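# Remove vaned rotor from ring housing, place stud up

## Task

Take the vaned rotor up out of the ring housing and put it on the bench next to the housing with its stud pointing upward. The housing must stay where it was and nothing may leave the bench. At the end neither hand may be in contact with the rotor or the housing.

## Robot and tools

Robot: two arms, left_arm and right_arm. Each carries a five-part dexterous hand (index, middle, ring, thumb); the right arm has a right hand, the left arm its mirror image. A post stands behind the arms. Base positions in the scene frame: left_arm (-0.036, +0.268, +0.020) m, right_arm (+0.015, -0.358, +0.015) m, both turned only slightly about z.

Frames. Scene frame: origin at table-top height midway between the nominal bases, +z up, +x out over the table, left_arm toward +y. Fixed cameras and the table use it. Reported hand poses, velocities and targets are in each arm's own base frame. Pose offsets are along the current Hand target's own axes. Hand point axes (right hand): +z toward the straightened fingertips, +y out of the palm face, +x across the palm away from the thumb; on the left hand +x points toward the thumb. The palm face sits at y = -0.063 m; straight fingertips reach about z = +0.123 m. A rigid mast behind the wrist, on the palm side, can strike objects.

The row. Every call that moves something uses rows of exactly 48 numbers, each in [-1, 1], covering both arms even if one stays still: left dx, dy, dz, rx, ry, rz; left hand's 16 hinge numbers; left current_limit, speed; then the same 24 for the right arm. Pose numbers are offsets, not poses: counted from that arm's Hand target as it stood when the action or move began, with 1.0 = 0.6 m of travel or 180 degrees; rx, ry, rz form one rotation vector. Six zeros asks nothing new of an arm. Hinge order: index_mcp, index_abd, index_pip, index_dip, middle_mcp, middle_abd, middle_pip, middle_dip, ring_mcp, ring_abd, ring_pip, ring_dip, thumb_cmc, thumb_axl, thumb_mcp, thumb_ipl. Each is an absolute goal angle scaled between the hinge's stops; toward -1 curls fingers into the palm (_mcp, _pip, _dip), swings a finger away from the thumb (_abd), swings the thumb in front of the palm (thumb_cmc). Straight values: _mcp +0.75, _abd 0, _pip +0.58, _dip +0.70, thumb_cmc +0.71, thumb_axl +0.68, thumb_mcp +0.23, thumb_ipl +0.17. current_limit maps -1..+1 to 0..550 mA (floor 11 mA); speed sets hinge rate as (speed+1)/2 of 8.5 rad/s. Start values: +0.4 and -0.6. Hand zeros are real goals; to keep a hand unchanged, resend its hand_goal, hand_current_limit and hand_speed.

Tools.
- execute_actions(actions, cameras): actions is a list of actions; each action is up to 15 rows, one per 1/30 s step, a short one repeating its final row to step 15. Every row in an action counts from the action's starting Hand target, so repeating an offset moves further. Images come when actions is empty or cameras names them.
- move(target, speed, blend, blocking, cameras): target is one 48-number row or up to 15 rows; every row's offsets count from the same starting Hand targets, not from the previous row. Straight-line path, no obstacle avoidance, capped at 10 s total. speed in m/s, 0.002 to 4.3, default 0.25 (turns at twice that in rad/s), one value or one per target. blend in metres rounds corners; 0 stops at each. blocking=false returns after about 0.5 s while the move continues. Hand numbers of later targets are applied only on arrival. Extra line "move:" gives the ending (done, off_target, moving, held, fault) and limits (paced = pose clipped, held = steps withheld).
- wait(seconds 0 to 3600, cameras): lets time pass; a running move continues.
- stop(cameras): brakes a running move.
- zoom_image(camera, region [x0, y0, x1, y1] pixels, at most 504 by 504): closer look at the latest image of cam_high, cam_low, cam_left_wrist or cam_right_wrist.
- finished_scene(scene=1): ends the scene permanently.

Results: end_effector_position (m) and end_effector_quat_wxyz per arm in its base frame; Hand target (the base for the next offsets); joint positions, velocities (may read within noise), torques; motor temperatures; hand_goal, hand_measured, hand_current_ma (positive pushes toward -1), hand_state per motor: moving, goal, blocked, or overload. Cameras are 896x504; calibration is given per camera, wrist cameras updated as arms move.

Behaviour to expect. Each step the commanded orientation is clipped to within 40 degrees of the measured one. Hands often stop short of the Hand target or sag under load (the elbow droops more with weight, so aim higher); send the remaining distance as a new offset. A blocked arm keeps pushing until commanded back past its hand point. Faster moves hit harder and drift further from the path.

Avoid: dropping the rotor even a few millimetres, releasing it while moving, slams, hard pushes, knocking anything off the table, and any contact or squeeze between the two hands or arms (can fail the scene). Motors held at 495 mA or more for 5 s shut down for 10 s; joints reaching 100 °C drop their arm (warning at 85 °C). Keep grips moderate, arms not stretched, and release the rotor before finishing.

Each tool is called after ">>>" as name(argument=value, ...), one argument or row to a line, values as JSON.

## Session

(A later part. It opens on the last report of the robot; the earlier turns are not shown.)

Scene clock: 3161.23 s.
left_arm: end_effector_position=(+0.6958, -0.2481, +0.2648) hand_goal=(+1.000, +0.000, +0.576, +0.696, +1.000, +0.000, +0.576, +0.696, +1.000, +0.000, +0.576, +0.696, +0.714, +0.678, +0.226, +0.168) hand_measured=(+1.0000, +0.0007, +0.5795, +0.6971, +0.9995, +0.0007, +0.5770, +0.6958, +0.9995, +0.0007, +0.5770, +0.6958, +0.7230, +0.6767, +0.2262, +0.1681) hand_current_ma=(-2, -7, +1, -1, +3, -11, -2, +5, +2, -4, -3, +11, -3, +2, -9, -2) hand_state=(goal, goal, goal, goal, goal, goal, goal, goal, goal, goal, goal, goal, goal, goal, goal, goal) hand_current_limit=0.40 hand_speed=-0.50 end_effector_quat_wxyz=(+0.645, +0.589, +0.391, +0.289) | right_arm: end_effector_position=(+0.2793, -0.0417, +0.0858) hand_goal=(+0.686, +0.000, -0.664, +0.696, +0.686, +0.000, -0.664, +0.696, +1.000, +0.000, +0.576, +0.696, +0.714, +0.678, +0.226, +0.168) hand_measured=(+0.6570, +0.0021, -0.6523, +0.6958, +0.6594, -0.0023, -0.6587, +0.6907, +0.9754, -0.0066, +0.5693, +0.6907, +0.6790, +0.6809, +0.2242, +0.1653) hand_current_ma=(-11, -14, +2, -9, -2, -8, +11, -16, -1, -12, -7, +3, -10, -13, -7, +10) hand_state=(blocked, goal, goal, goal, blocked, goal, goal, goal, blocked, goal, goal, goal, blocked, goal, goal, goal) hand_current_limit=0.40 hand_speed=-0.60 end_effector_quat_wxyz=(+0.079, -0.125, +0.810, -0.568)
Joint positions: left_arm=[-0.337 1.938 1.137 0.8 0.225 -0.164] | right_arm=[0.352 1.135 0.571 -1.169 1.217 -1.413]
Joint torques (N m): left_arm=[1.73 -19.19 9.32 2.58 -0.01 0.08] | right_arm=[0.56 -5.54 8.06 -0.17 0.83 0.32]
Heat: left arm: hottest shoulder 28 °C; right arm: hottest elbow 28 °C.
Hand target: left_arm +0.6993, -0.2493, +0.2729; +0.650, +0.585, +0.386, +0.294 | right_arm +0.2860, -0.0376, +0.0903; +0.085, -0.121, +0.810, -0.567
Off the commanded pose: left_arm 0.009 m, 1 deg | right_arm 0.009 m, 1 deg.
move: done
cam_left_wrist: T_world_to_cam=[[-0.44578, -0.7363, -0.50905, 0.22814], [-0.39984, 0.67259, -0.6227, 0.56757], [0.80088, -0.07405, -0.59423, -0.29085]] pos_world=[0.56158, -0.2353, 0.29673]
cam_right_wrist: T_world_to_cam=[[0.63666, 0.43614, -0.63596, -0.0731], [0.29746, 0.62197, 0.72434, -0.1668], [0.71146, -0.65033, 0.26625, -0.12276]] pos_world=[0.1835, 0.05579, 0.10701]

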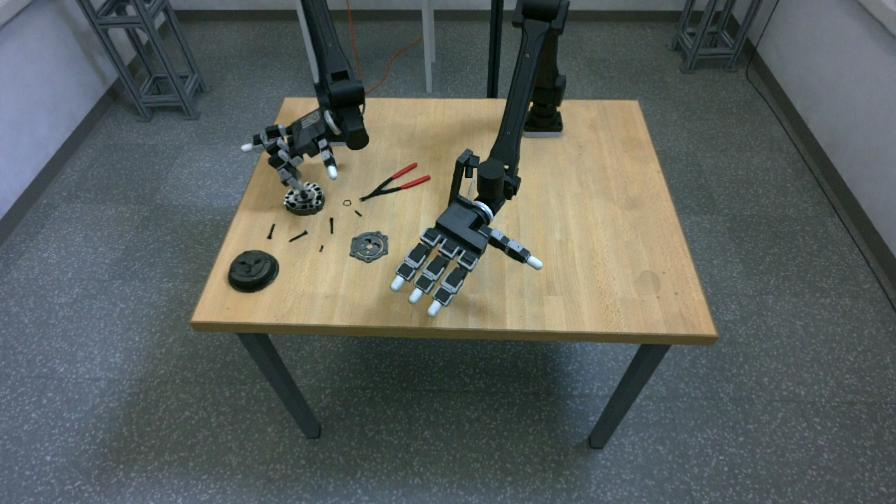

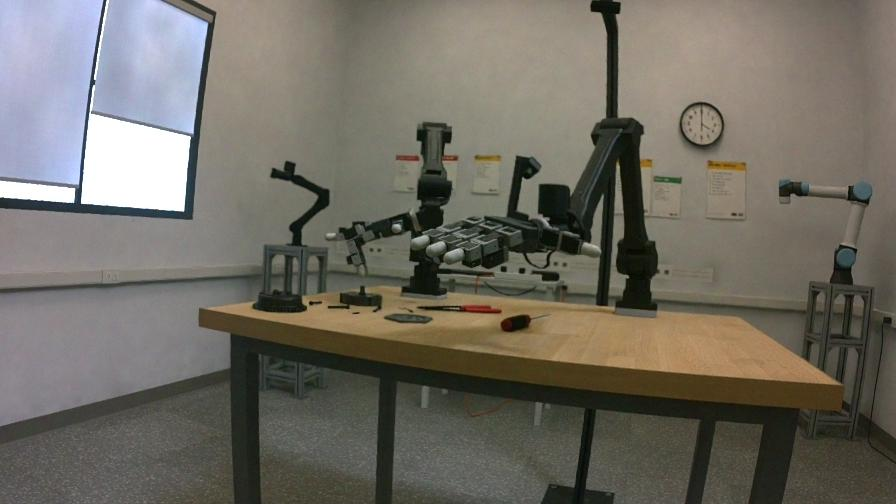

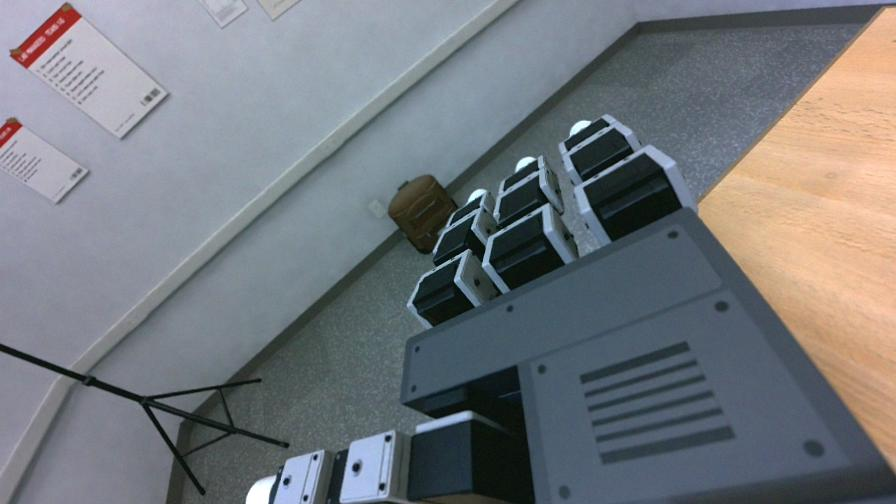

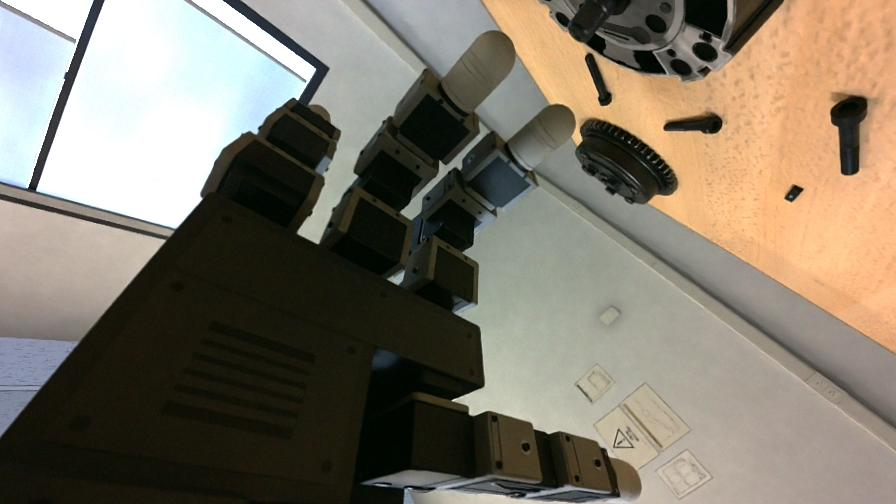

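>>> move(
  target=[0,0,0,0,0,0,1,0,0.576,0.696,1,0,0.576,0.696,1,0,0.576,0.696,0.714,0.678,0.226,0.168,0.4,-0.5,0.0018,0.037,0.0258,0,0,0,0.685,0,-0.664,0.696,0.685,0,-0.664,0.696,1,0,0.576,0.696,0.714,0.678,0.226,0.168,0.4,-0.6],
  speed=0.06,
  cameras=["cam_low","cam_right_wrist"],
)

>>> zoom_image(
  camera="cam_right_wrist",
  region=[400, 0, 800, 250],
)

>>> zoom_image(
  camera="cam_low",
  region=[320, 250, 400, 314],
)

Scene clock: 3227.23 s.
left_arm: end_effector_position=(+0.6958, -0.2481, +0.2648) hand_goal=(+1.000, +0.000, +0.576, +0.696, +1.000, +0.000, +0.576, +0.696, +1.000, +0.000, +0.576, +0.696, +0.714, +0.678, +0.226, +0.168) hand_measured=(+1.0000, -0.0008, +0.5795, +0.6983, +1.0000, -0.0008, +0.5770, +0.6958, +0.9995, -0.0008, +0.5782, +0.6971, +0.7230, +0.6767, +0.2252, +0.1681) hand_current_ma=(-2, -7, +3, +3, +3, -7, -2, +2, +3, -8, -4, +10, -7, +2, -7, -4) hand_state=(goal, goal, goal, goal, goal, goal, goal, goal, goal, goal, goal, goal, goal, goal, goal, goal) hand_current_limit=0.40 hand_speed=-0.50 end_effector_quat_wxyz=(+0.645, +0.589, +0.391, +0.289) | right_arm: end_effector_position=(+0.2873, -0.0421, +0.0658) hand_goal=(+0.686, +0.000, -0.664, +0.696, +0.686, +0.000, -0.664, +0.696, +1.000, +0.000, +0.576, +0.696, +0.714, +0.678, +0.226, +0.168) hand_measured=(+0.6570, +0.0007, -0.6536, +0.6958, +0.6594, -0.0023, -0.6587, +0.6907, +0.9778, -0.0066, +0.5693, +0.6907, +0.6803, +0.6809, +0.2242, +0.1653) hand_current_ma=(-5, -11, -3, -3, -10, -3, +16, -6, -17, -8, -9, +2, -10, +1, -17, +10) hand_state=(blocked, goal, goal, goal, blocked, goal, goal, goal, blocked, goal, goal, goal, blocked, goal, goal, goal) hand_current_limit=0.40 hand_speed=-0.60 end_effector_quat_wxyz=(+0.090, -0.119, +0.811, -0.565)
Joint positions: left_arm=[-0.337 1.938 1.137 0.8 0.225 -0.164] | right_arm=[0.337 1.174 0.537 -1.027 1.217 -1.461]
Joint torques (N m): left_arm=[1.73 -19.43 9.29 2.54 -0.01 0.06] | right_arm=[-0.44 -6.07 6.26 0.69 0.97 0.04]
Heat: left arm: hottest shoulder 28 °C; right arm: hottest elbow 28 °C.
Hand target: left_arm +0.6993, -0.2493, +0.2729; +0.650, +0.585, +0.386, +0.294 | right_arm +0.2871, -0.0445, +0.0642; +0.086, -0.121, +0.811, -0.567
Off the commanded pose: left_arm 0.009 m, 1 deg | right_arm 0.003 m, 1 deg.
move: done
cam_right_wrist: T_world_to_cam=[[0.65017, 0.44388, -0.61665, -0.09561], [0.27951, 0.61495, 0.73737, -0.15045], [0.70651, -0.65177, 0.27575, -0.1227]] pos_world=[0.1909, 0.05499, 0.08582]

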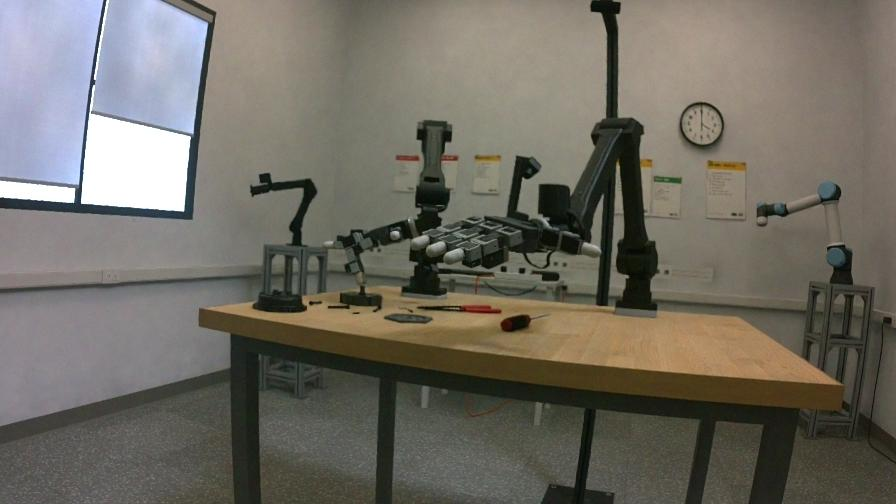

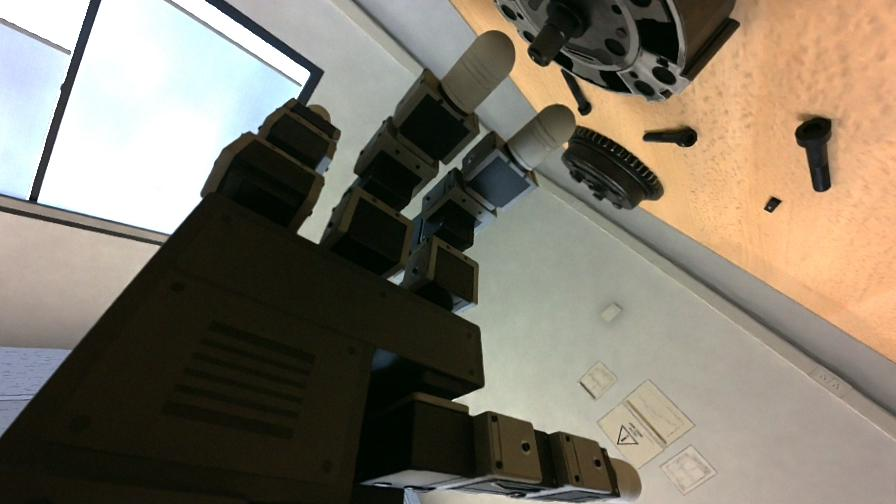

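Scaled by 1.260 from the camera's image (finer frame: 1280x720).

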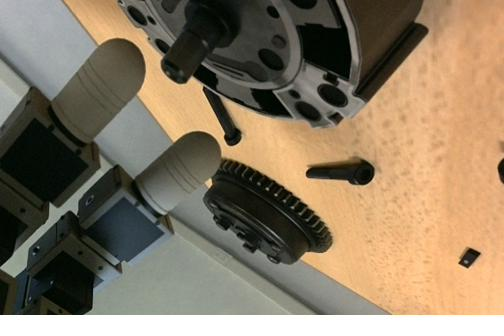

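Scaled by 6.300 from the camera's image (finer frame: 1280x720).

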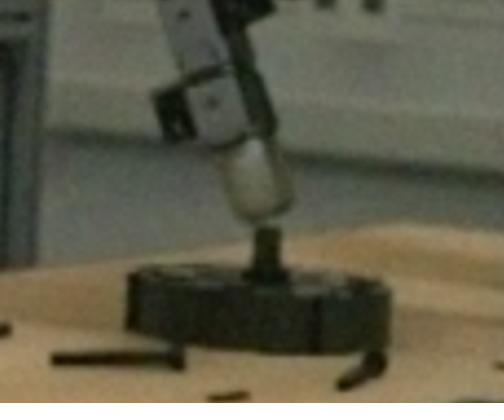

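>>> move(
  target=[0,0,0,0,0,0,1,0,0.576,0.696,1,0,0.576,0.696,1,0,0.576,0.696,0.714,0.678,0.226,0.168,0.4,-0.5,0.0018,0.0082,0.0155,0,0,0,0.685,0,-0.664,0.696,0.685,0,-0.664,0.696,1,0,0.576,0.696,0.714,0.678,0.226,0.168,0.4,-0.6],
  speed=0.05,
  cameras=["cam_low","cam_right_wrist"],
)

>>> zoom_image(
  camera="cam_right_wrist",
  region=[400, 0, 800, 250],
)

>>> zoom_image(
  camera="cam_low",
  region=[320, 250, 400, 314],
)

Scene clock: 3258.50 s.
left_arm: end_effector_position=(+0.6958, -0.2481, +0.2648) hand_goal=(+1.000, +0.000, +0.576, +0.696, +1.000, +0.000, +0.576, +0.696, +1.000, +0.000, +0.576, +0.696, +0.714, +0.678, +0.226, +0.168) hand_measured=(+1.0000, +0.0007, +0.5808, +0.6971, +1.0000, -0.0008, +0.5770, +0.6958, +1.0000, -0.0008, +0.5770, +0.6958, +0.7242, +0.6777, +0.2252, +0.1672) hand_current_ma=(+1, -9, +1, +0, +9, -6, -1, +1, +2, -7, -6, +10, -3, +0, -9, -1) hand_state=(goal, goal, goal, goal, goal, goal, goal, goal, goal, goal, goal, goal, goal, goal, goal, goal) hand_current_limit=0.40 hand_speed=-0.50 end_effector_quat_wxyz=(+0.645, +0.589, +0.391, +0.289) | right_arm: end_effector_position=(+0.2879, -0.0493, +0.0569) hand_goal=(+0.686, +0.000, -0.664, +0.696, +0.686, +0.000, -0.664, +0.696, +1.000, +0.000, +0.576, +0.696, +0.714, +0.678, +0.226, +0.168) hand_measured=(+0.6570, +0.0021, -0.6510, +0.6945, +0.6606, -0.0008, -0.6587, +0.6920, +0.9766, -0.0081, +0.5705, +0.6907, +0.6803, +0.6809, +0.2242, +0.1662) hand_current_ma=(-14, -7, +1, -5, +0, -2, +8, -10, -4, -11, -8, +5, -5, -5, -5, +14) hand_state=(blocked, goal, goal, goal, blocked, goal, goal, goal, blocked, goal, goal, goal, blocked, goal, goal, goal) hand_current_limit=0.40 hand_speed=-0.60 end_effector_quat_wxyz=(+0.088, -0.120, +0.811, -0.566)
Joint positions: left_arm=[-0.337 1.938 1.137 0.8 0.225 -0.164] | right_arm=[0.308 1.174 0.509 -0.925 1.219 -1.544]
Joint torques (N m): left_arm=[1.61 -19.55 9.35 2.5 -0.01 0.08] | right_arm=[-0.38 -6.3 6.28 0.84 0.97 0.03]
Heat: left arm: hottest shoulder 28 °C; right arm: hottest elbow 27 °C.
Hand target: left_arm +0.6993, -0.2493, +0.2729; +0.650, +0.585, +0.386, +0.294 | right_arm +0.2882, -0.0516, +0.0565; +0.086, -0.121, +0.811, -0.567
Off the commanded pose: left_arm 0.009 m, 1 deg | right_arm 0.002 m, 0 deg.
move: done
cam_right_wrist: T_world_to_cam=[[0.64758, 0.44249, -0.62036, -0.09737], [0.28313, 0.61611, 0.73501, -0.14051], [0.70745, -0.65162, 0.2737, -0.12548]] pos_world=[0.1916, 0.04789, 0.07722]

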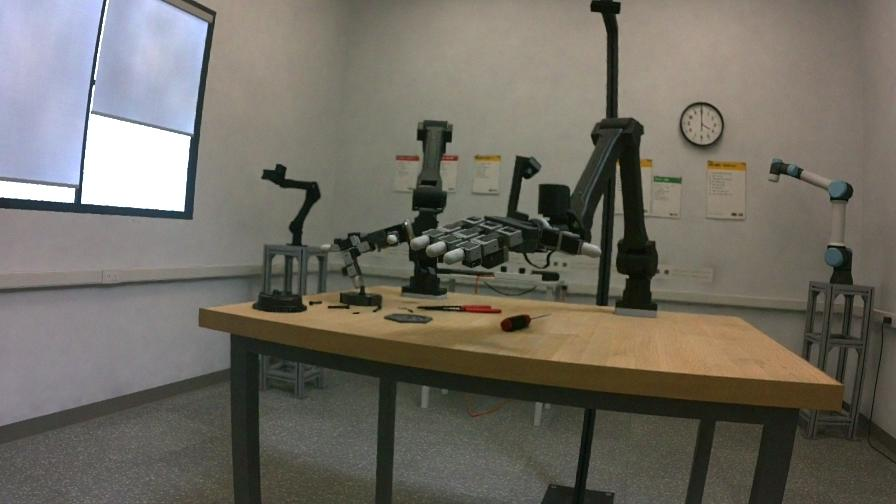

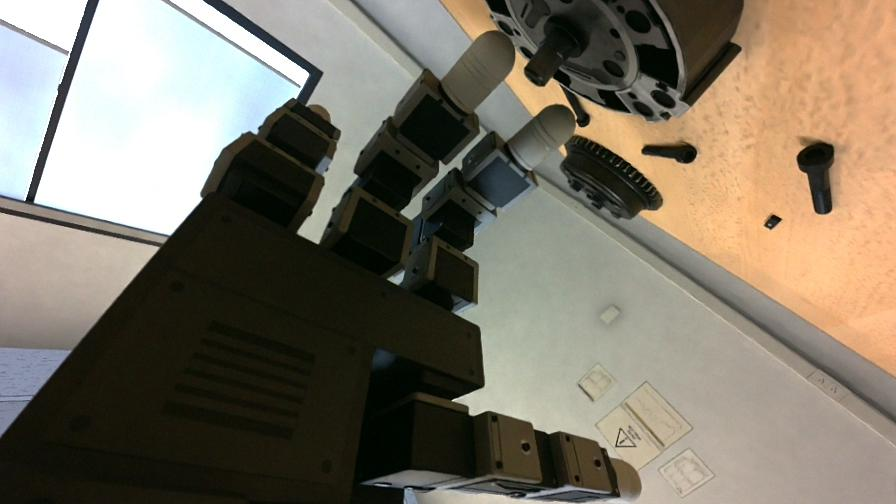

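Scaled by 1.260 from the camera's image (finer frame: 1280x720).

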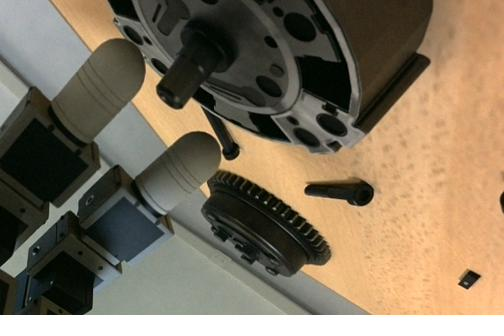

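Scaled by 6.300 from the camera's image (finer frame: 1280x720).

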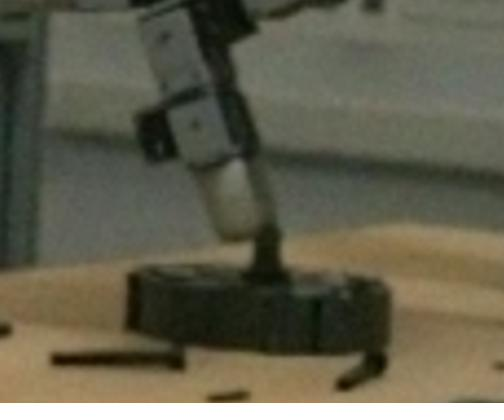

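>>> move(
  target=[0,0,0,0,0,0,1,0,0.576,0.696,1,0,0.576,0.696,1,0,0.576,0.696,0.714,0.678,0.226,0.168,0.4,-0.5,0.0055,0.0068,-0.0187,0,0,0,0.685,0,-0.664,0.696,0.685,0,-0.664,0.696,1,0,0.576,0.696,0.714,0.678,0.226,0.168,0.4,-0.6],
  speed=0.04,
  cameras=["cam_low","cam_right_wrist"],
)

>>> zoom_image(
  camera="cam_right_wrist",
  region=[400, 0, 800, 250],
)

>>> zoom_image(
  camera="cam_low",
  region=[320, 250, 400, 314],
)

Scene clock: 3302.00 s.
left_arm: end_effector_position=(+0.6958, -0.2481, +0.2648) hand_goal=(+1.000, +0.000, +0.576, +0.696, +1.000, +0.000, +0.576, +0.696, +1.000, +0.000, +0.576, +0.696, +0.714, +0.678, +0.226, +0.168) hand_measured=(+0.9995, -0.0008, +0.5808, +0.6971, +1.0000, +0.0007, +0.5770, +0.6958, +1.0000, -0.0008, +0.5770, +0.6958, +0.7230, +0.6777, +0.2262, +0.1681) hand_current_ma=(-1, -7, +3, +5, +7, -11, +3, +4, +8, -12, -11, +11, -2, +1, -5, +4) hand_state=(goal, goal, goal, goal, goal, goal, goal, goal, goal, goal, goal, goal, goal, goal, goal, goal) hand_current_limit=0.40 hand_speed=-0.50 end_effector_quat_wxyz=(+0.645, +0.589, +0.391, +0.289) | right_arm: end_effector_position=(+0.2772, -0.0447, +0.0546) hand_goal=(+0.686, +0.000, -0.664, +0.696, +0.686, +0.000, -0.664, +0.696, +1.000, +0.000, +0.576, +0.696, +0.714, +0.678, +0.226, +0.168) hand_measured=(+0.6570, +0.0036, -0.6523, +0.6958, +0.6594, -0.0023, -0.6587, +0.6907, +0.9766, -0.0081, +0.5693, +0.6920, +0.6803, +0.6809, +0.2232, +0.1662) hand_current_ma=(-10, -5, -2, -9, +7, +2, +8, -4, -8, -7, -8, +7, -9, +2, -15, +7) hand_state=(blocked, goal, goal, goal, blocked, goal, goal, goal, blocked, goal, goal, goal, blocked, goal, goal, goal) hand_current_limit=0.40 hand_speed=-0.60 end_effector_quat_wxyz=(+0.082, -0.123, +0.810, -0.568)
Joint positions: left_arm=[-0.337 1.938 1.137 0.8 0.225 -0.164] | right_arm=[0.343 1.188 0.509 -1.026 1.218 -1.437]
Joint torques (N m): left_arm=[1.44 -19.55 9.4 2.56 -0.01 0.08] | right_arm=[0.62 -5.66 7.08 -0.1 0.82 0.35]
Heat: left arm: hottest shoulder 28 °C; right arm: hottest elbow 26 °C.
Hand target: left_arm +0.6993, -0.2493, +0.2729; +0.650, +0.585, +0.386, +0.294 | right_arm +0.2815, -0.0411, +0.0565; +0.086, -0.121, +0.810, -0.567
Off the commanded pose: left_arm 0.009 m, 1 deg | right_arm 0.006 m, 1 deg.
move: done
cam_right_wrist: T_world_to_cam=[[0.64066, 0.43715, -0.63123, -0.09166], [0.29319, 0.62053, 0.72731, -0.14082], [0.70964, -0.65103, 0.26938, -0.11454]] pos_world=[0.1813, 0.05289, 0.07542]

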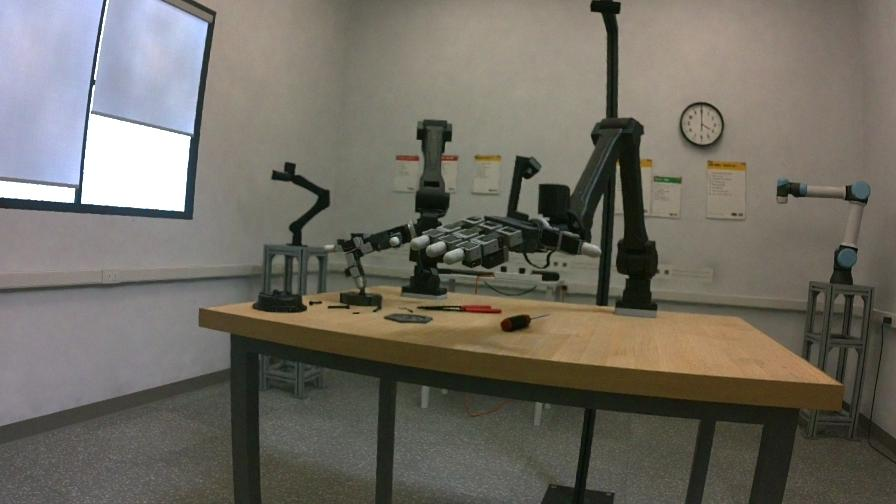

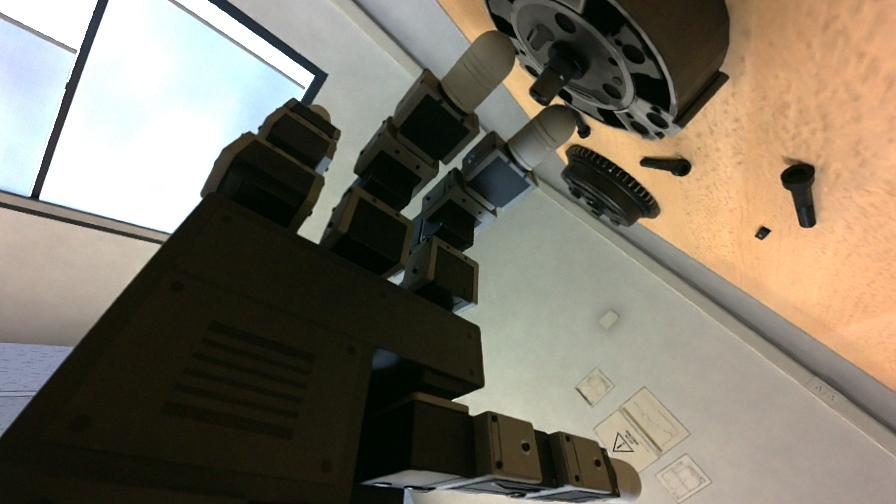

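Scaled by 1.260 from the camera's image (finer frame: 1280x720).

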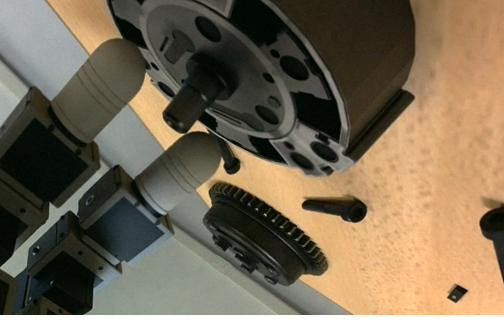

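Scaled by 6.300 from the camera's image (finer frame: 1280x720).

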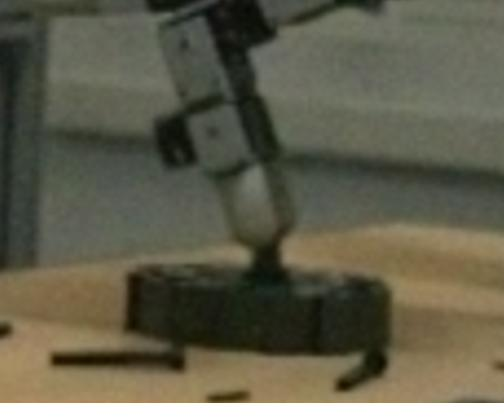

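>>> move(
  target=[0,0,0,0,0,0,1,0,0.576,0.696,1,0,0.576,0.696,1,0,0.576,0.696,0.714,0.678,0.226,0.168,0.4,-0.5,0.0004,0.0066,0.0073,0,0,0,0.685,0,-0.664,0.696,0.685,0,-0.664,0.696,1,0,0.576,0.696,0.714,0.678,0.226,0.168,0.4,-0.6],
  speed=0.04,
  cameras=["cam_low","cam_right_wrist"],
)

>>> zoom_image(
  camera="cam_right_wrist",
  region=[400, 0, 800, 250],
)

>>> zoom_image(
  camera="cam_low",
  region=[320, 250, 400, 314],
)

Scene clock: 3325.30 s.
left_arm: end_effector_position=(+0.6958, -0.2481, +0.2648) hand_goal=(+1.000, +0.000, +0.576, +0.696, +1.000, +0.000, +0.576, +0.696, +1.000, +0.000, +0.576, +0.696, +0.714, +0.678, +0.226, +0.168) hand_measured=(+1.0000, -0.0008, +0.5808, +0.6971, +1.0000, -0.0008, +0.5770, +0.6958, +0.9995, +0.0007, +0.5770, +0.6958, +0.7230, +0.6777, +0.2262, +0.1681) hand_current_ma=(-2, -8, +0, +2, +5, -6, -1, +3, +2, -10, -5, +5, -1, -3, -6, -5) hand_state=(goal, goal, goal, goal, goal, goal, goal, goal, goal, goal, goal, goal, goal, goal, goal, goal) hand_current_limit=0.40 hand_speed=-0.50 end_effector_quat_wxyz=(+0.645, +0.589, +0.391, +0.289) | right_arm: end_effector_position=(+0.2818, -0.0431, +0.0531) hand_goal=(+0.686, +0.000, -0.664, +0.696, +0.686, +0.000, -0.664, +0.696, +1.000, +0.000, +0.576, +0.696, +0.714, +0.678, +0.226, +0.168) hand_measured=(+0.6570, +0.0007, -0.6523, +0.6958, +0.6594, -0.0023, -0.6587, +0.6907, +0.9754, -0.0081, +0.5705, +0.6907, +0.6790, +0.6809, +0.2242, +0.1662) hand_current_ma=(-11, -7, -4, -5, -8, -6, +9, -12, -9, -10, +1, +4, -7, -8, -7, +10) hand_state=(blocked, goal, goal, goal, blocked, goal, goal, goal, blocked, goal, goal, goal, blocked, goal, goal, goal) hand_current_limit=0.40 hand_speed=-0.60 end_effector_quat_wxyz=(+0.089, -0.118, +0.811, -0.566)
Joint positions: left_arm=[-0.337 1.938 1.137 0.8 0.225 -0.164] | right_arm=[0.343 1.195 0.509 -1 1.218 -1.437]
Joint torques (N m): left_arm=[1.73 -19.43 9.44 2.5 0 0.07] | right_arm=[-0.21 -5.83 6.16 0.64 0.89 0.04]
Heat: left arm: hottest shoulder 28 °C; right arm: hottest elbow 26 °C.
Hand target: left_arm +0.6993, -0.2493, +0.2729; +0.650, +0.585, +0.386, +0.294 | right_arm +0.2821, -0.0438, +0.0513; +0.086, -0.121, +0.810, -0.567
Off the commanded pose: left_arm 0.009 m, 1 deg | right_arm 0.002 m, 1 deg.
move: done
cam_right_wrist: T_world_to_cam=[[0.65153, 0.44086, -0.61737, -0.09982], [0.28064, 0.616, 0.73606, -0.13923], [0.7048, -0.65282, 0.27762, -0.11548]] pos_world=[0.1855, 0.05439, 0.07292]

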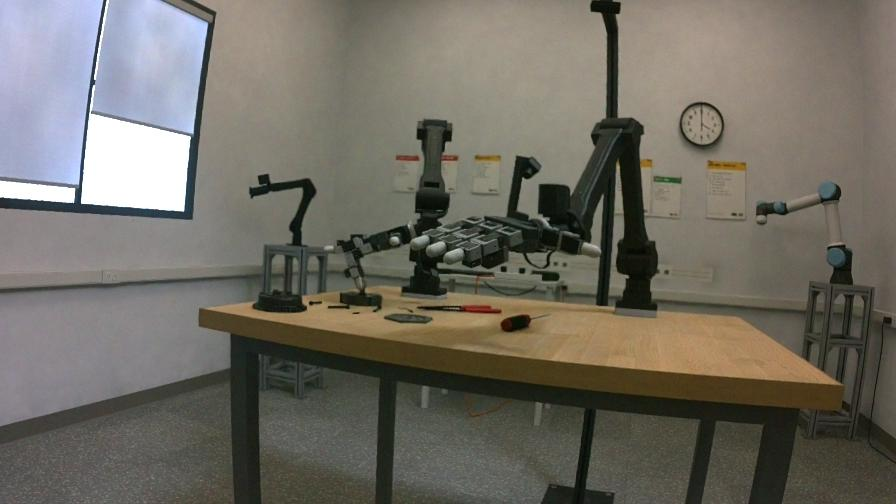

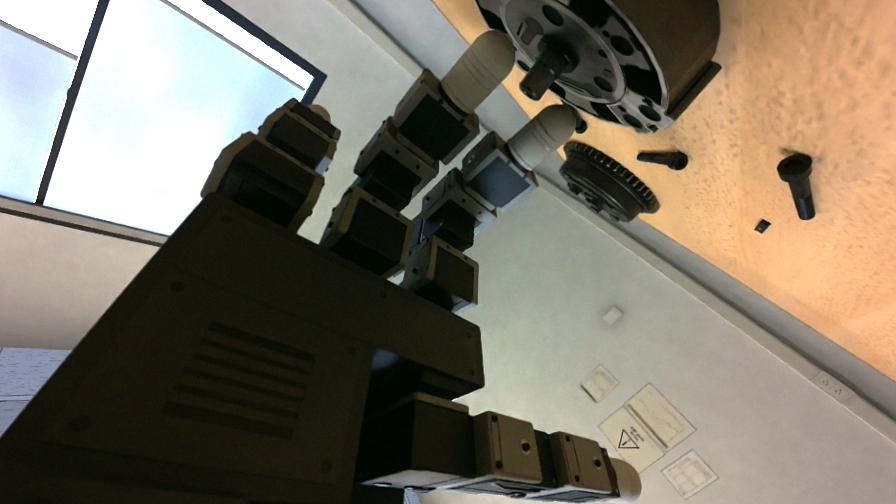

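Scaled by 1.260 from the camera's image (finer frame: 1280x720).

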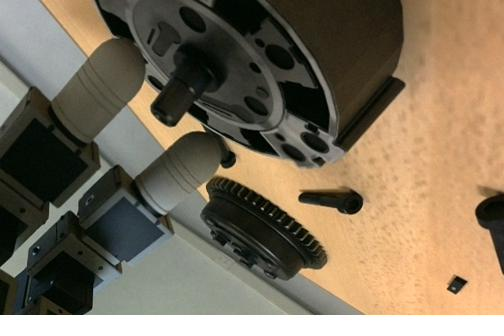

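Scaled by 6.300 from the camera's image (finer frame: 1280x720).

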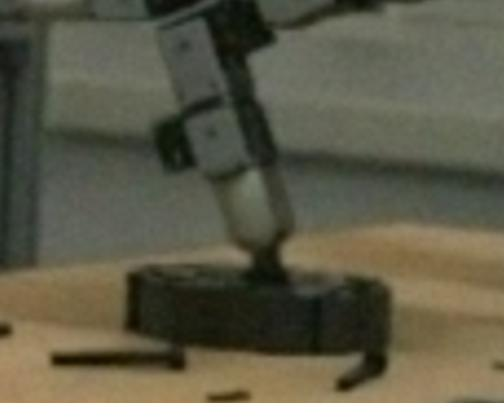

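>>> move(
  target=[0,0,0,0,0,0,1,0,0.576,0.696,1,0,0.576,0.696,1,0,0.576,0.696,0.714,0.678,0.226,0.168,0.4,-0.5,-0.0005,0.0083,0.0013,0,0,0,0.685,0,-0.664,0.696,0.685,0,-0.664,0.696,1,0,0.576,0.696,0.714,0.678,0.226,0.168,0.4,-0.6],
  speed=0.03,
  cameras=["cam_low","cam_right_wrist"],
)

>>> zoom_image(
  camera="cam_right_wrist",
  region=[400, 0, 800, 250],
)

>>> zoom_image(
  camera="cam_low",
  region=[320, 250, 400, 314],
)

Scene clock: 3341.13 s.
left_arm: end_effector_position=(+0.6958, -0.2481, +0.2648) hand_goal=(+1.000, +0.000, +0.576, +0.696, +1.000, +0.000, +0.576, +0.696, +1.000, +0.000, +0.576, +0.696, +0.714, +0.678, +0.226, +0.168) hand_measured=(+1.0000, +0.0007, +0.5808, +0.6983, +0.9995, +0.0007, +0.5782, +0.6971, +1.0000, +0.0007, +0.5770, +0.6958, +0.7230, +0.6777, +0.2262, +0.1672) hand_current_ma=(+0, -7, +4, +4, +8, -10, +3, +3, +4, -8, -5, +9, -4, -3, -10, +4) hand_state=(goal, goal, goal, goal, goal, goal, goal, goal, goal, goal, goal, goal, goal, goal, goal, goal) hand_current_limit=0.40 hand_speed=-0.50 end_effector_quat_wxyz=(+0.645, +0.589, +0.391, +0.289) | right_arm: end_effector_position=(+0.2811, -0.0433, +0.0482) hand_goal=(+0.686, +0.000, -0.664, +0.696, +0.686, +0.000, -0.664, +0.696, +1.000, +0.000, +0.576, +0.696, +0.714, +0.678, +0.226, +0.168) hand_measured=(+0.6570, +0.0021, -0.6523, +0.6945, +0.6594, -0.0023, -0.6587, +0.6920, +0.9766, -0.0081, +0.5705, +0.6920, +0.6790, +0.6809, +0.2242, +0.1662) hand_current_ma=(-14, -12, -6, +0, +2, -7, +5, -6, -8, -9, -11, +5, -12, -8, -4, +2) hand_state=(blocked, goal, goal, goal, blocked, goal, goal, goal, blocked, goal, goal, goal, blocked, goal, goal, goal) hand_current_limit=0.40 hand_speed=-0.60 end_effector_quat_wxyz=(+0.085, -0.121, +0.810, -0.567)
Joint positions: left_arm=[-0.337 1.938 1.137 0.8 0.225 -0.164] | right_arm=[0.343 1.212 0.505 -0.989 1.218 -1.437]
Joint torques (N m): left_arm=[1.49 -19.72 9.37 2.58 -0.02 0.08] | right_arm=[0.15 -5.95 5.97 0.61 0.87 0.15]
Heat: left arm: hottest shoulder 28 °C; right arm: hottest elbow 26 °C.
Hand target: left_arm +0.6993, -0.2493, +0.2729; +0.650, +0.585, +0.386, +0.294 | right_arm +0.2821, -0.0428, +0.0463; +0.086, -0.121, +0.810, -0.567
Off the commanded pose: left_arm 0.009 m, 1 deg | right_arm 0.002 m, 0 deg.
move: done
cam_right_wrist: T_world_to_cam=[[0.6459, 0.43893, -0.62462, -0.10048], [0.2872, 0.61838, 0.73152, -0.13676], [0.70734, -0.65188, 0.27335, -0.11426]] pos_world=[0.185, 0.05419, 0.06852]

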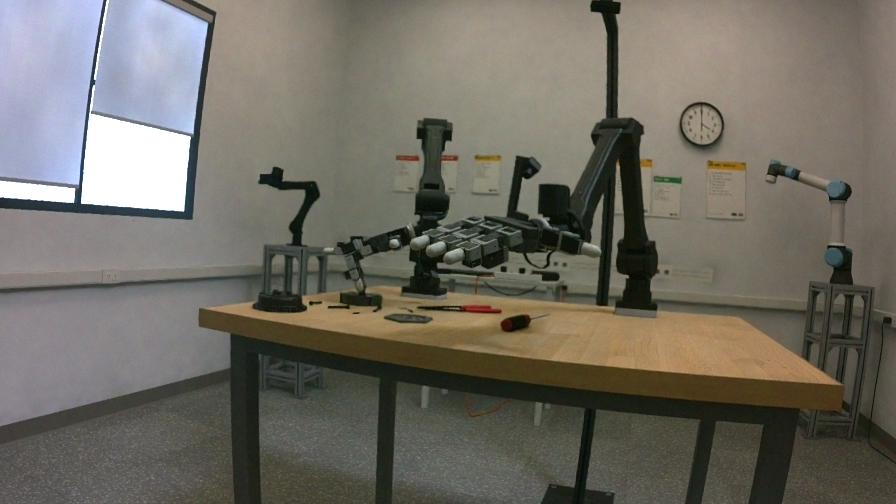

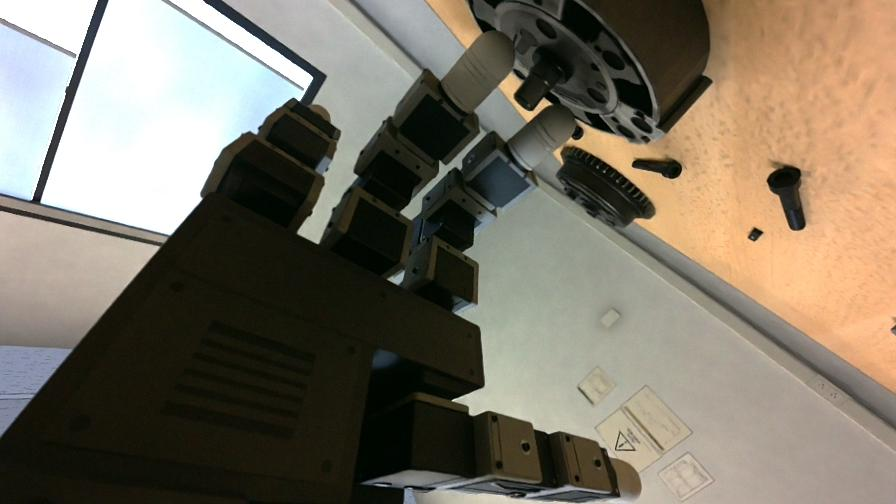

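Scaled by 1.260 from the camera's image (finer frame: 1280x720).

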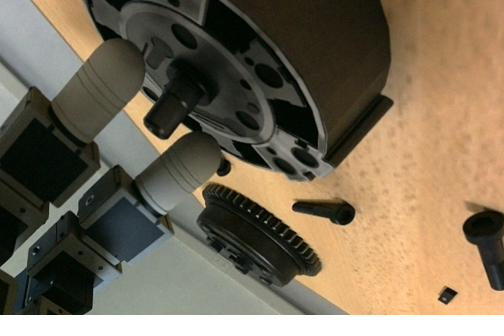

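Scaled by 6.300 from the camera's image (finer frame: 1280x720).

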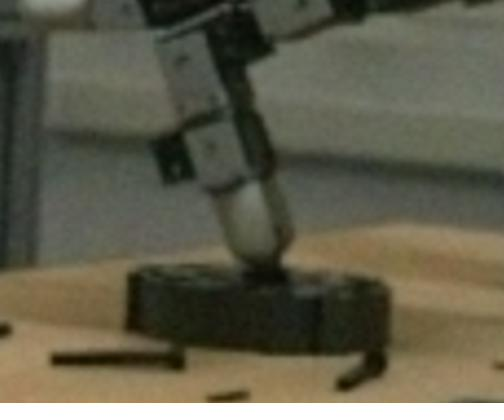

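>>> move(
  target=[
    [0,0,0,0,0,0,1,0,0.576,0.696,1,0,0.576,0.696,1,0,0.576,0.696,0.714,0.678,0.226,0.168,0.4,-0.5,0,0,0,0,0,0,0.685,-0.25,-0.664,0.696,0.685,0.25,-0.664,0.696,1,0,0.576,0.696,0.714,0.678,0.226,0.168,0.2,-0.8],
    [0,0,0,0,0,0,1,0,0.576,0.696,1,0,0.576,0.696,1,0,0.576,0.696,0.714,0.678,0.226,0.168,0.4,-0.5,0,0,0,0,0,0,0.685,-0.36,-0.664,0.696,0.685,0.36,-0.664,0.696,1,0,0.576,0.696,0.714,0.678,0.226,0.168,0.0,-0.9],
  ],
  cameras=["cam_low","cam_right_wrist"],
)

>>> zoom_image(
  camera="cam_right_wrist",
  region=[400, 0, 800, 250],
)

>>> zoom_image(
  camera="cam_low",
  region=[320, 250, 400, 314],
)

Scene clock: 3364.53 s.
left_arm: end_effector_position=(+0.6958, -0.2481, +0.2648) hand_goal=(+1.000, +0.000, +0.576, +0.696, +1.000, +0.000, +0.576, +0.696, +1.000, +0.000, +0.576, +0.696, +0.714, +0.678, +0.226, +0.168) hand_measured=(+1.0000, +0.0007, +0.5795, +0.6971, +0.9995, -0.0008, +0.5770, +0.6971, +0.9995, -0.0008, +0.5770, +0.6958, +0.7230, +0.6777, +0.2252, +0.1672) hand_current_ma=(-3, -10, +0, +5, +5, -5, +1, +2, +1, -11, -3, +6, -6, +4, -7, -1) hand_state=(goal, goal, goal, goal, goal, goal, goal, goal, goal, goal, goal, goal, goal, goal, goal, goal) hand_current_limit=0.40 hand_speed=-0.50 end_effector_quat_wxyz=(+0.645, +0.589, +0.391, +0.289) | right_arm: end_effector_position=(+0.2812, -0.0433, +0.0483) hand_goal=(+0.686, -0.360, -0.664, +0.696, +0.686, +0.360, -0.664, +0.696, +1.000, +0.000, +0.576, +0.696, +0.714, +0.678, +0.226, +0.168) hand_measured=(+0.6570, -0.2074, -0.6728, +0.6958, +0.6594, +0.2117, -0.6754, +0.6907, +0.9766, -0.0066, +0.5705, +0.6920, +0.6790, +0.6809, +0.2242, +0.1662) hand_current_ma=(-13, +27, -7, +0, -5, -50, -3, -8, -7, +1, +4, -1, -1, -6, -1, +8) hand_state=(blocked, blocked, goal, goal, blocked, blocked, goal, goal, blocked, goal, goal, goal, blocked, goal, goal, goal) hand_current_limit=0.00 hand_speed=-0.90 end_effector_quat_wxyz=(+0.085, -0.121, +0.810, -0.567)
Joint positions: left_arm=[-0.337 1.938 1.137 0.8 0.225 -0.164] | right_arm=[0.343 1.212 0.505 -0.989 1.218 -1.437]
Joint torques (N m): left_arm=[1.9 -19.31 9.4 2.54 0.01 0.07] | right_arm=[0.15 -5.89 5.97 0.64 0.87 0.15]
Heat: left arm: hottest shoulder 28 °C; right arm: hottest elbow 26 °C.
Hand target: left_arm +0.6993, -0.2493, +0.2729; +0.650, +0.585, +0.386, +0.294 | right_arm +0.2820, -0.0428, +0.0463; +0.085, -0.121, +0.810, -0.567
Off the commanded pose: left_arm 0.009 m, 1 deg | right_arm 0.002 m, 0 deg.
move: done
cam_right_wrist: T_world_to_cam=[[0.64616, 0.43896, -0.62434, -0.10061], [0.28697, 0.61828, 0.73169, -0.13675], [0.7072, -0.65195, 0.27354, -0.11432]] pos_world=[0.1851, 0.05419, 0.06852]

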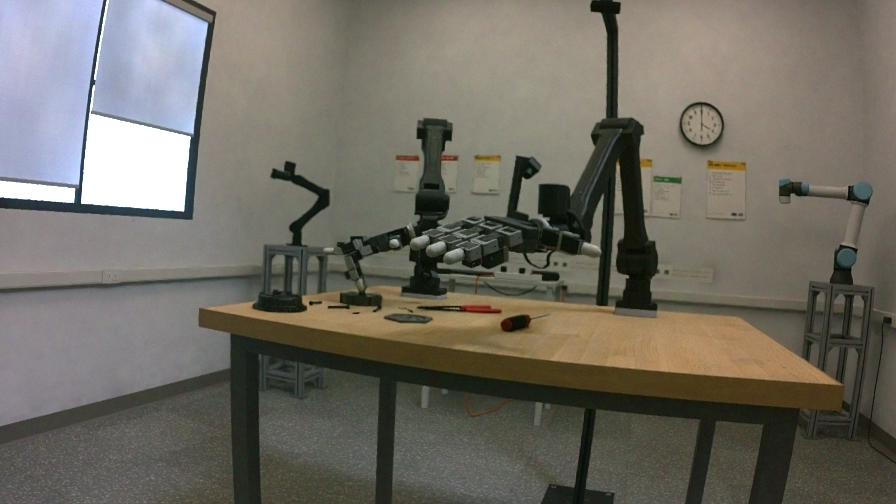

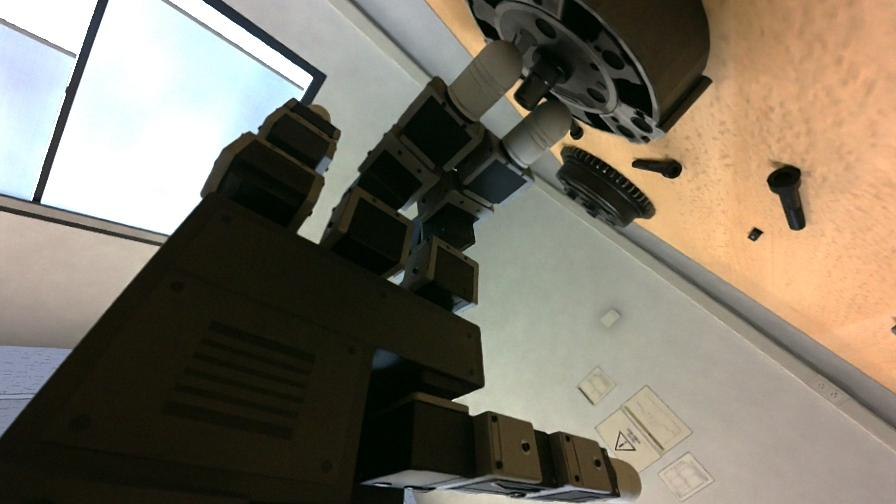

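Scaled by 1.260 from the camera's image (finer frame: 1280x720).

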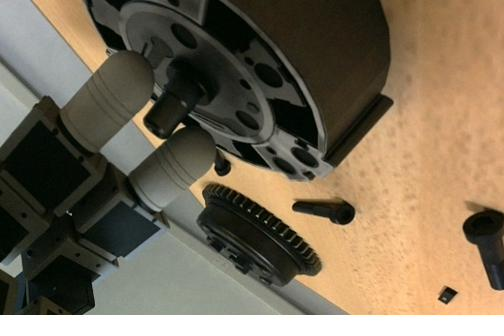

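Scaled by 6.300 from the camera's image (finer frame: 1280x720).

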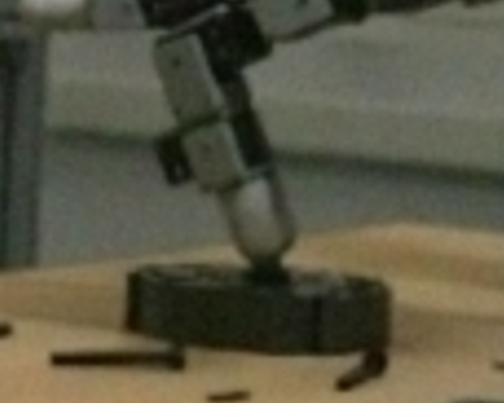

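>>> move(
  target=[
    [0,0,0,0,0,0,1,0,0.576,0.696,1,0,0.576,0.696,1,0,0.576,0.696,0.714,0.678,0.226,0.168,0.4,-0.5,0,0,0,0,0,0,0.685,0,-0.664,0.696,0.685,0,-0.664,0.696,1,0,0.576,0.696,0.714,0.678,0.226,0.168,0.4,-0.7],
    [0,0,0,0,0,0,1,0,0.576,0.696,1,0,0.576,0.696,1,0,0.576,0.696,0.714,0.678,0.226,0.168,0.4,-0.5,0,-0.3289,-0.1197,0,0,0,0.685,0,-0.664,0.696,0.685,0,-0.664,0.696,1,0,0.576,0.696,0.714,0.678,0.226,0.168,0.4,-0.6],
  ],
  speed=0.12,
  cameras=["cam_low","cam_right_wrist","cam_left_wrist"],
)

>>> zoom_image(
  camera="cam_left_wrist",
  region=[380, 100, 720, 340],
)

>>> zoom_image(
  camera="cam_right_wrist",
  region=[200, 0, 700, 330],
)

Scene clock: 3940.03 s.
left_arm: end_effector_position=(+0.6958, -0.2481, +0.2648) hand_goal=(+1.000, +0.000, +0.576, +0.696, +1.000, +0.000, +0.576, +0.696, +1.000, +0.000, +0.576, +0.696, +0.714, +0.678, +0.226, +0.168) hand_measured=(+0.9995, +0.0007, +0.5795, +0.6971, +0.9995, +0.0007, +0.5770, +0.6958, +0.9995, -0.0008, +0.5770, +0.6958, +0.7230, +0.6767, +0.2262, +0.1681) hand_current_ma=(-5, -7, -1, +3, +4, -3, -1, +5, +2, -7, -8, +8, +0, +0, -6, -3) hand_state=(goal, goal, goal, goal, goal, goal, goal, goal, goal, goal, goal, goal, goal, goal, goal, goal) hand_current_limit=0.40 hand_speed=-0.50 end_effector_quat_wxyz=(+0.645, +0.589, +0.391, +0.289) | right_arm: end_effector_position=(+0.2715, -0.0471, +0.2378) hand_goal=(+0.686, +0.000, -0.664, +0.696, +0.686, +0.000, -0.664, +0.696, +1.000, +0.000, +0.576, +0.696, +0.714, +0.678, +0.226, +0.168) hand_measured=(+0.6570, -0.0052, -0.6651, +0.6983, +0.6582, +0.0036, -0.6690, +0.6907, +0.9766, -0.0066, +0.5705, +0.6907, +0.6790, +0.6809, +0.2242, +0.1653) hand_current_ma=(-8, -5, -5, -2, +3, -4, +13, -17, -1, -11, -2, +7, -8, -6, -3, +8) hand_state=(blocked, goal, goal, goal, blocked, goal, goal, goal, blocked, goal, goal, goal, blocked, goal, goal, goal) hand_current_limit=0.40 hand_speed=-0.60 end_effector_quat_wxyz=(+0.066, -0.138, +0.807, -0.570)
Joint positions: left_arm=[-0.337 1.938 1.137 0.8 0.225 -0.164] | right_arm=[0.34 0.959 0.884 -1.649 1.218 -1.461]
Joint torques (N m): left_arm=[1.79 -19.72 9.46 2.48 0 0.08] | right_arm=[0.15 -5.13 11.4 -0.14 0.86 0.32]
Heat: left arm: hottest shoulder 28 °C; right arm: hottest elbow 25 °C.
Hand target: left_arm +0.6993, -0.2493, +0.2729; +0.650, +0.585, +0.386, +0.294 | right_arm +0.2820, -0.0431, +0.2564; +0.086, -0.121, +0.810, -0.567
Off the commanded pose: left_arm 0.009 m, 1 deg | right_arm 0.022 m, 3 deg.
move: off_target (right_arm); target 2's new numbers were sent with right_arm's hand 0.022 m and 3 deg from that target
cam_left_wrist: T_world_to_cam=[[-0.44578, -0.7363, -0.50905, 0.22814], [-0.39984, 0.67259, -0.6227, 0.56757], [0.80088, -0.07405, -0.59423, -0.29085]] pos_world=[0.56158, -0.2353, 0.29673]
cam_right_wrist: T_world_to_cam=[[0.61249, 0.43209, -0.66193, 0.04342], [0.31851, 0.6315, 0.70694, -0.2723], [0.72347, -0.64383, 0.24916, -0.16]] pos_world=[0.17589, 0.05018, 0.26111]
Images, in order (width x height): cam_low 896x504, cam_left_wrist 896x504, cam_right_wrist 896x504.

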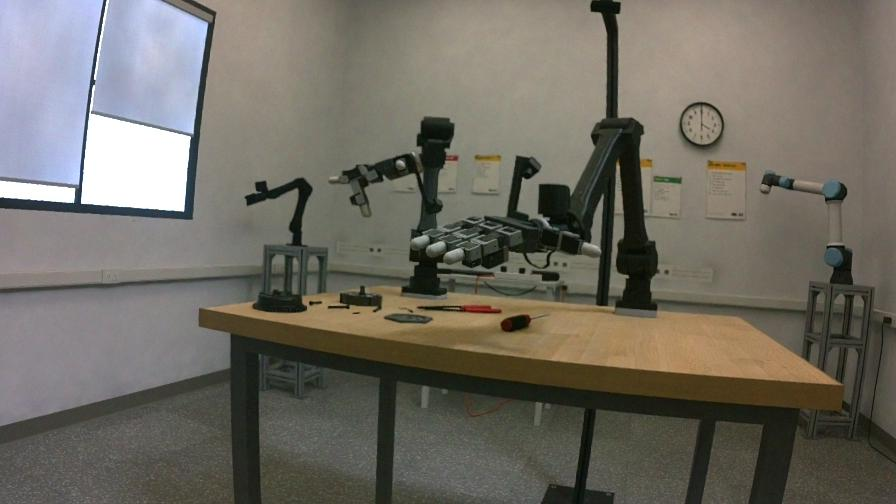

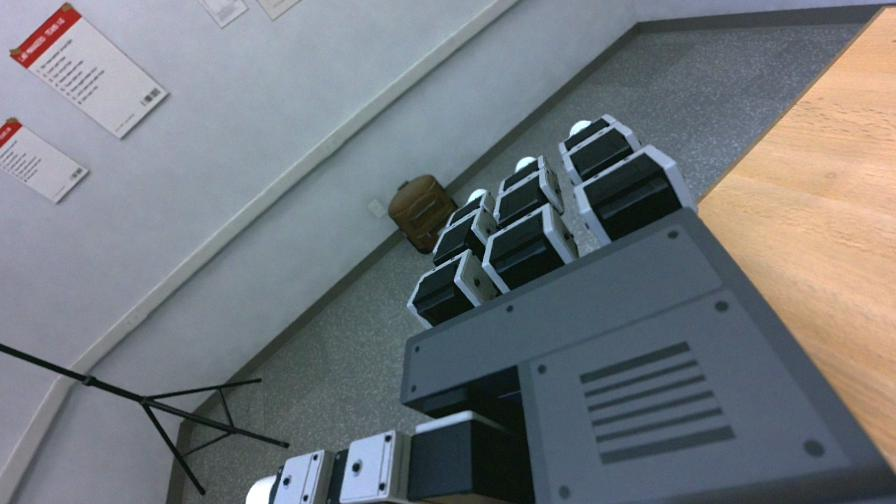

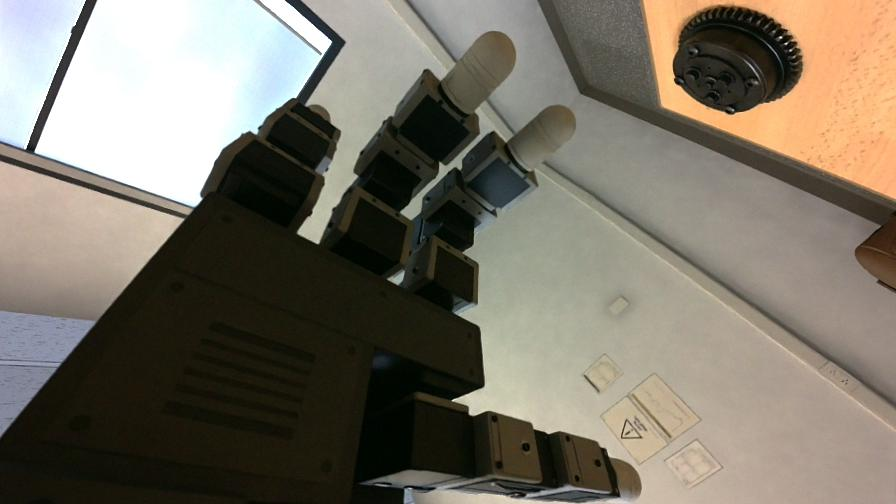

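Scaled by 1.482 from the camera's image (finer frame: 1280x720).

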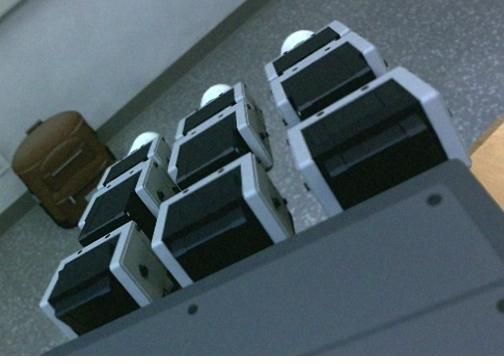

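Scaled by 1.008 from the camera's image (finer frame: 1280x720).

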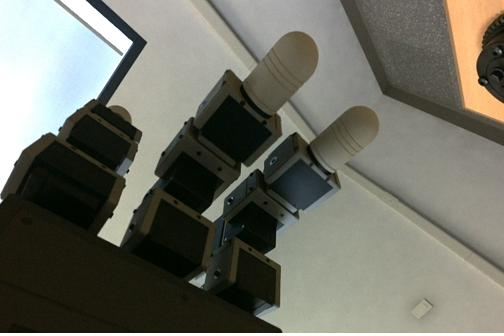

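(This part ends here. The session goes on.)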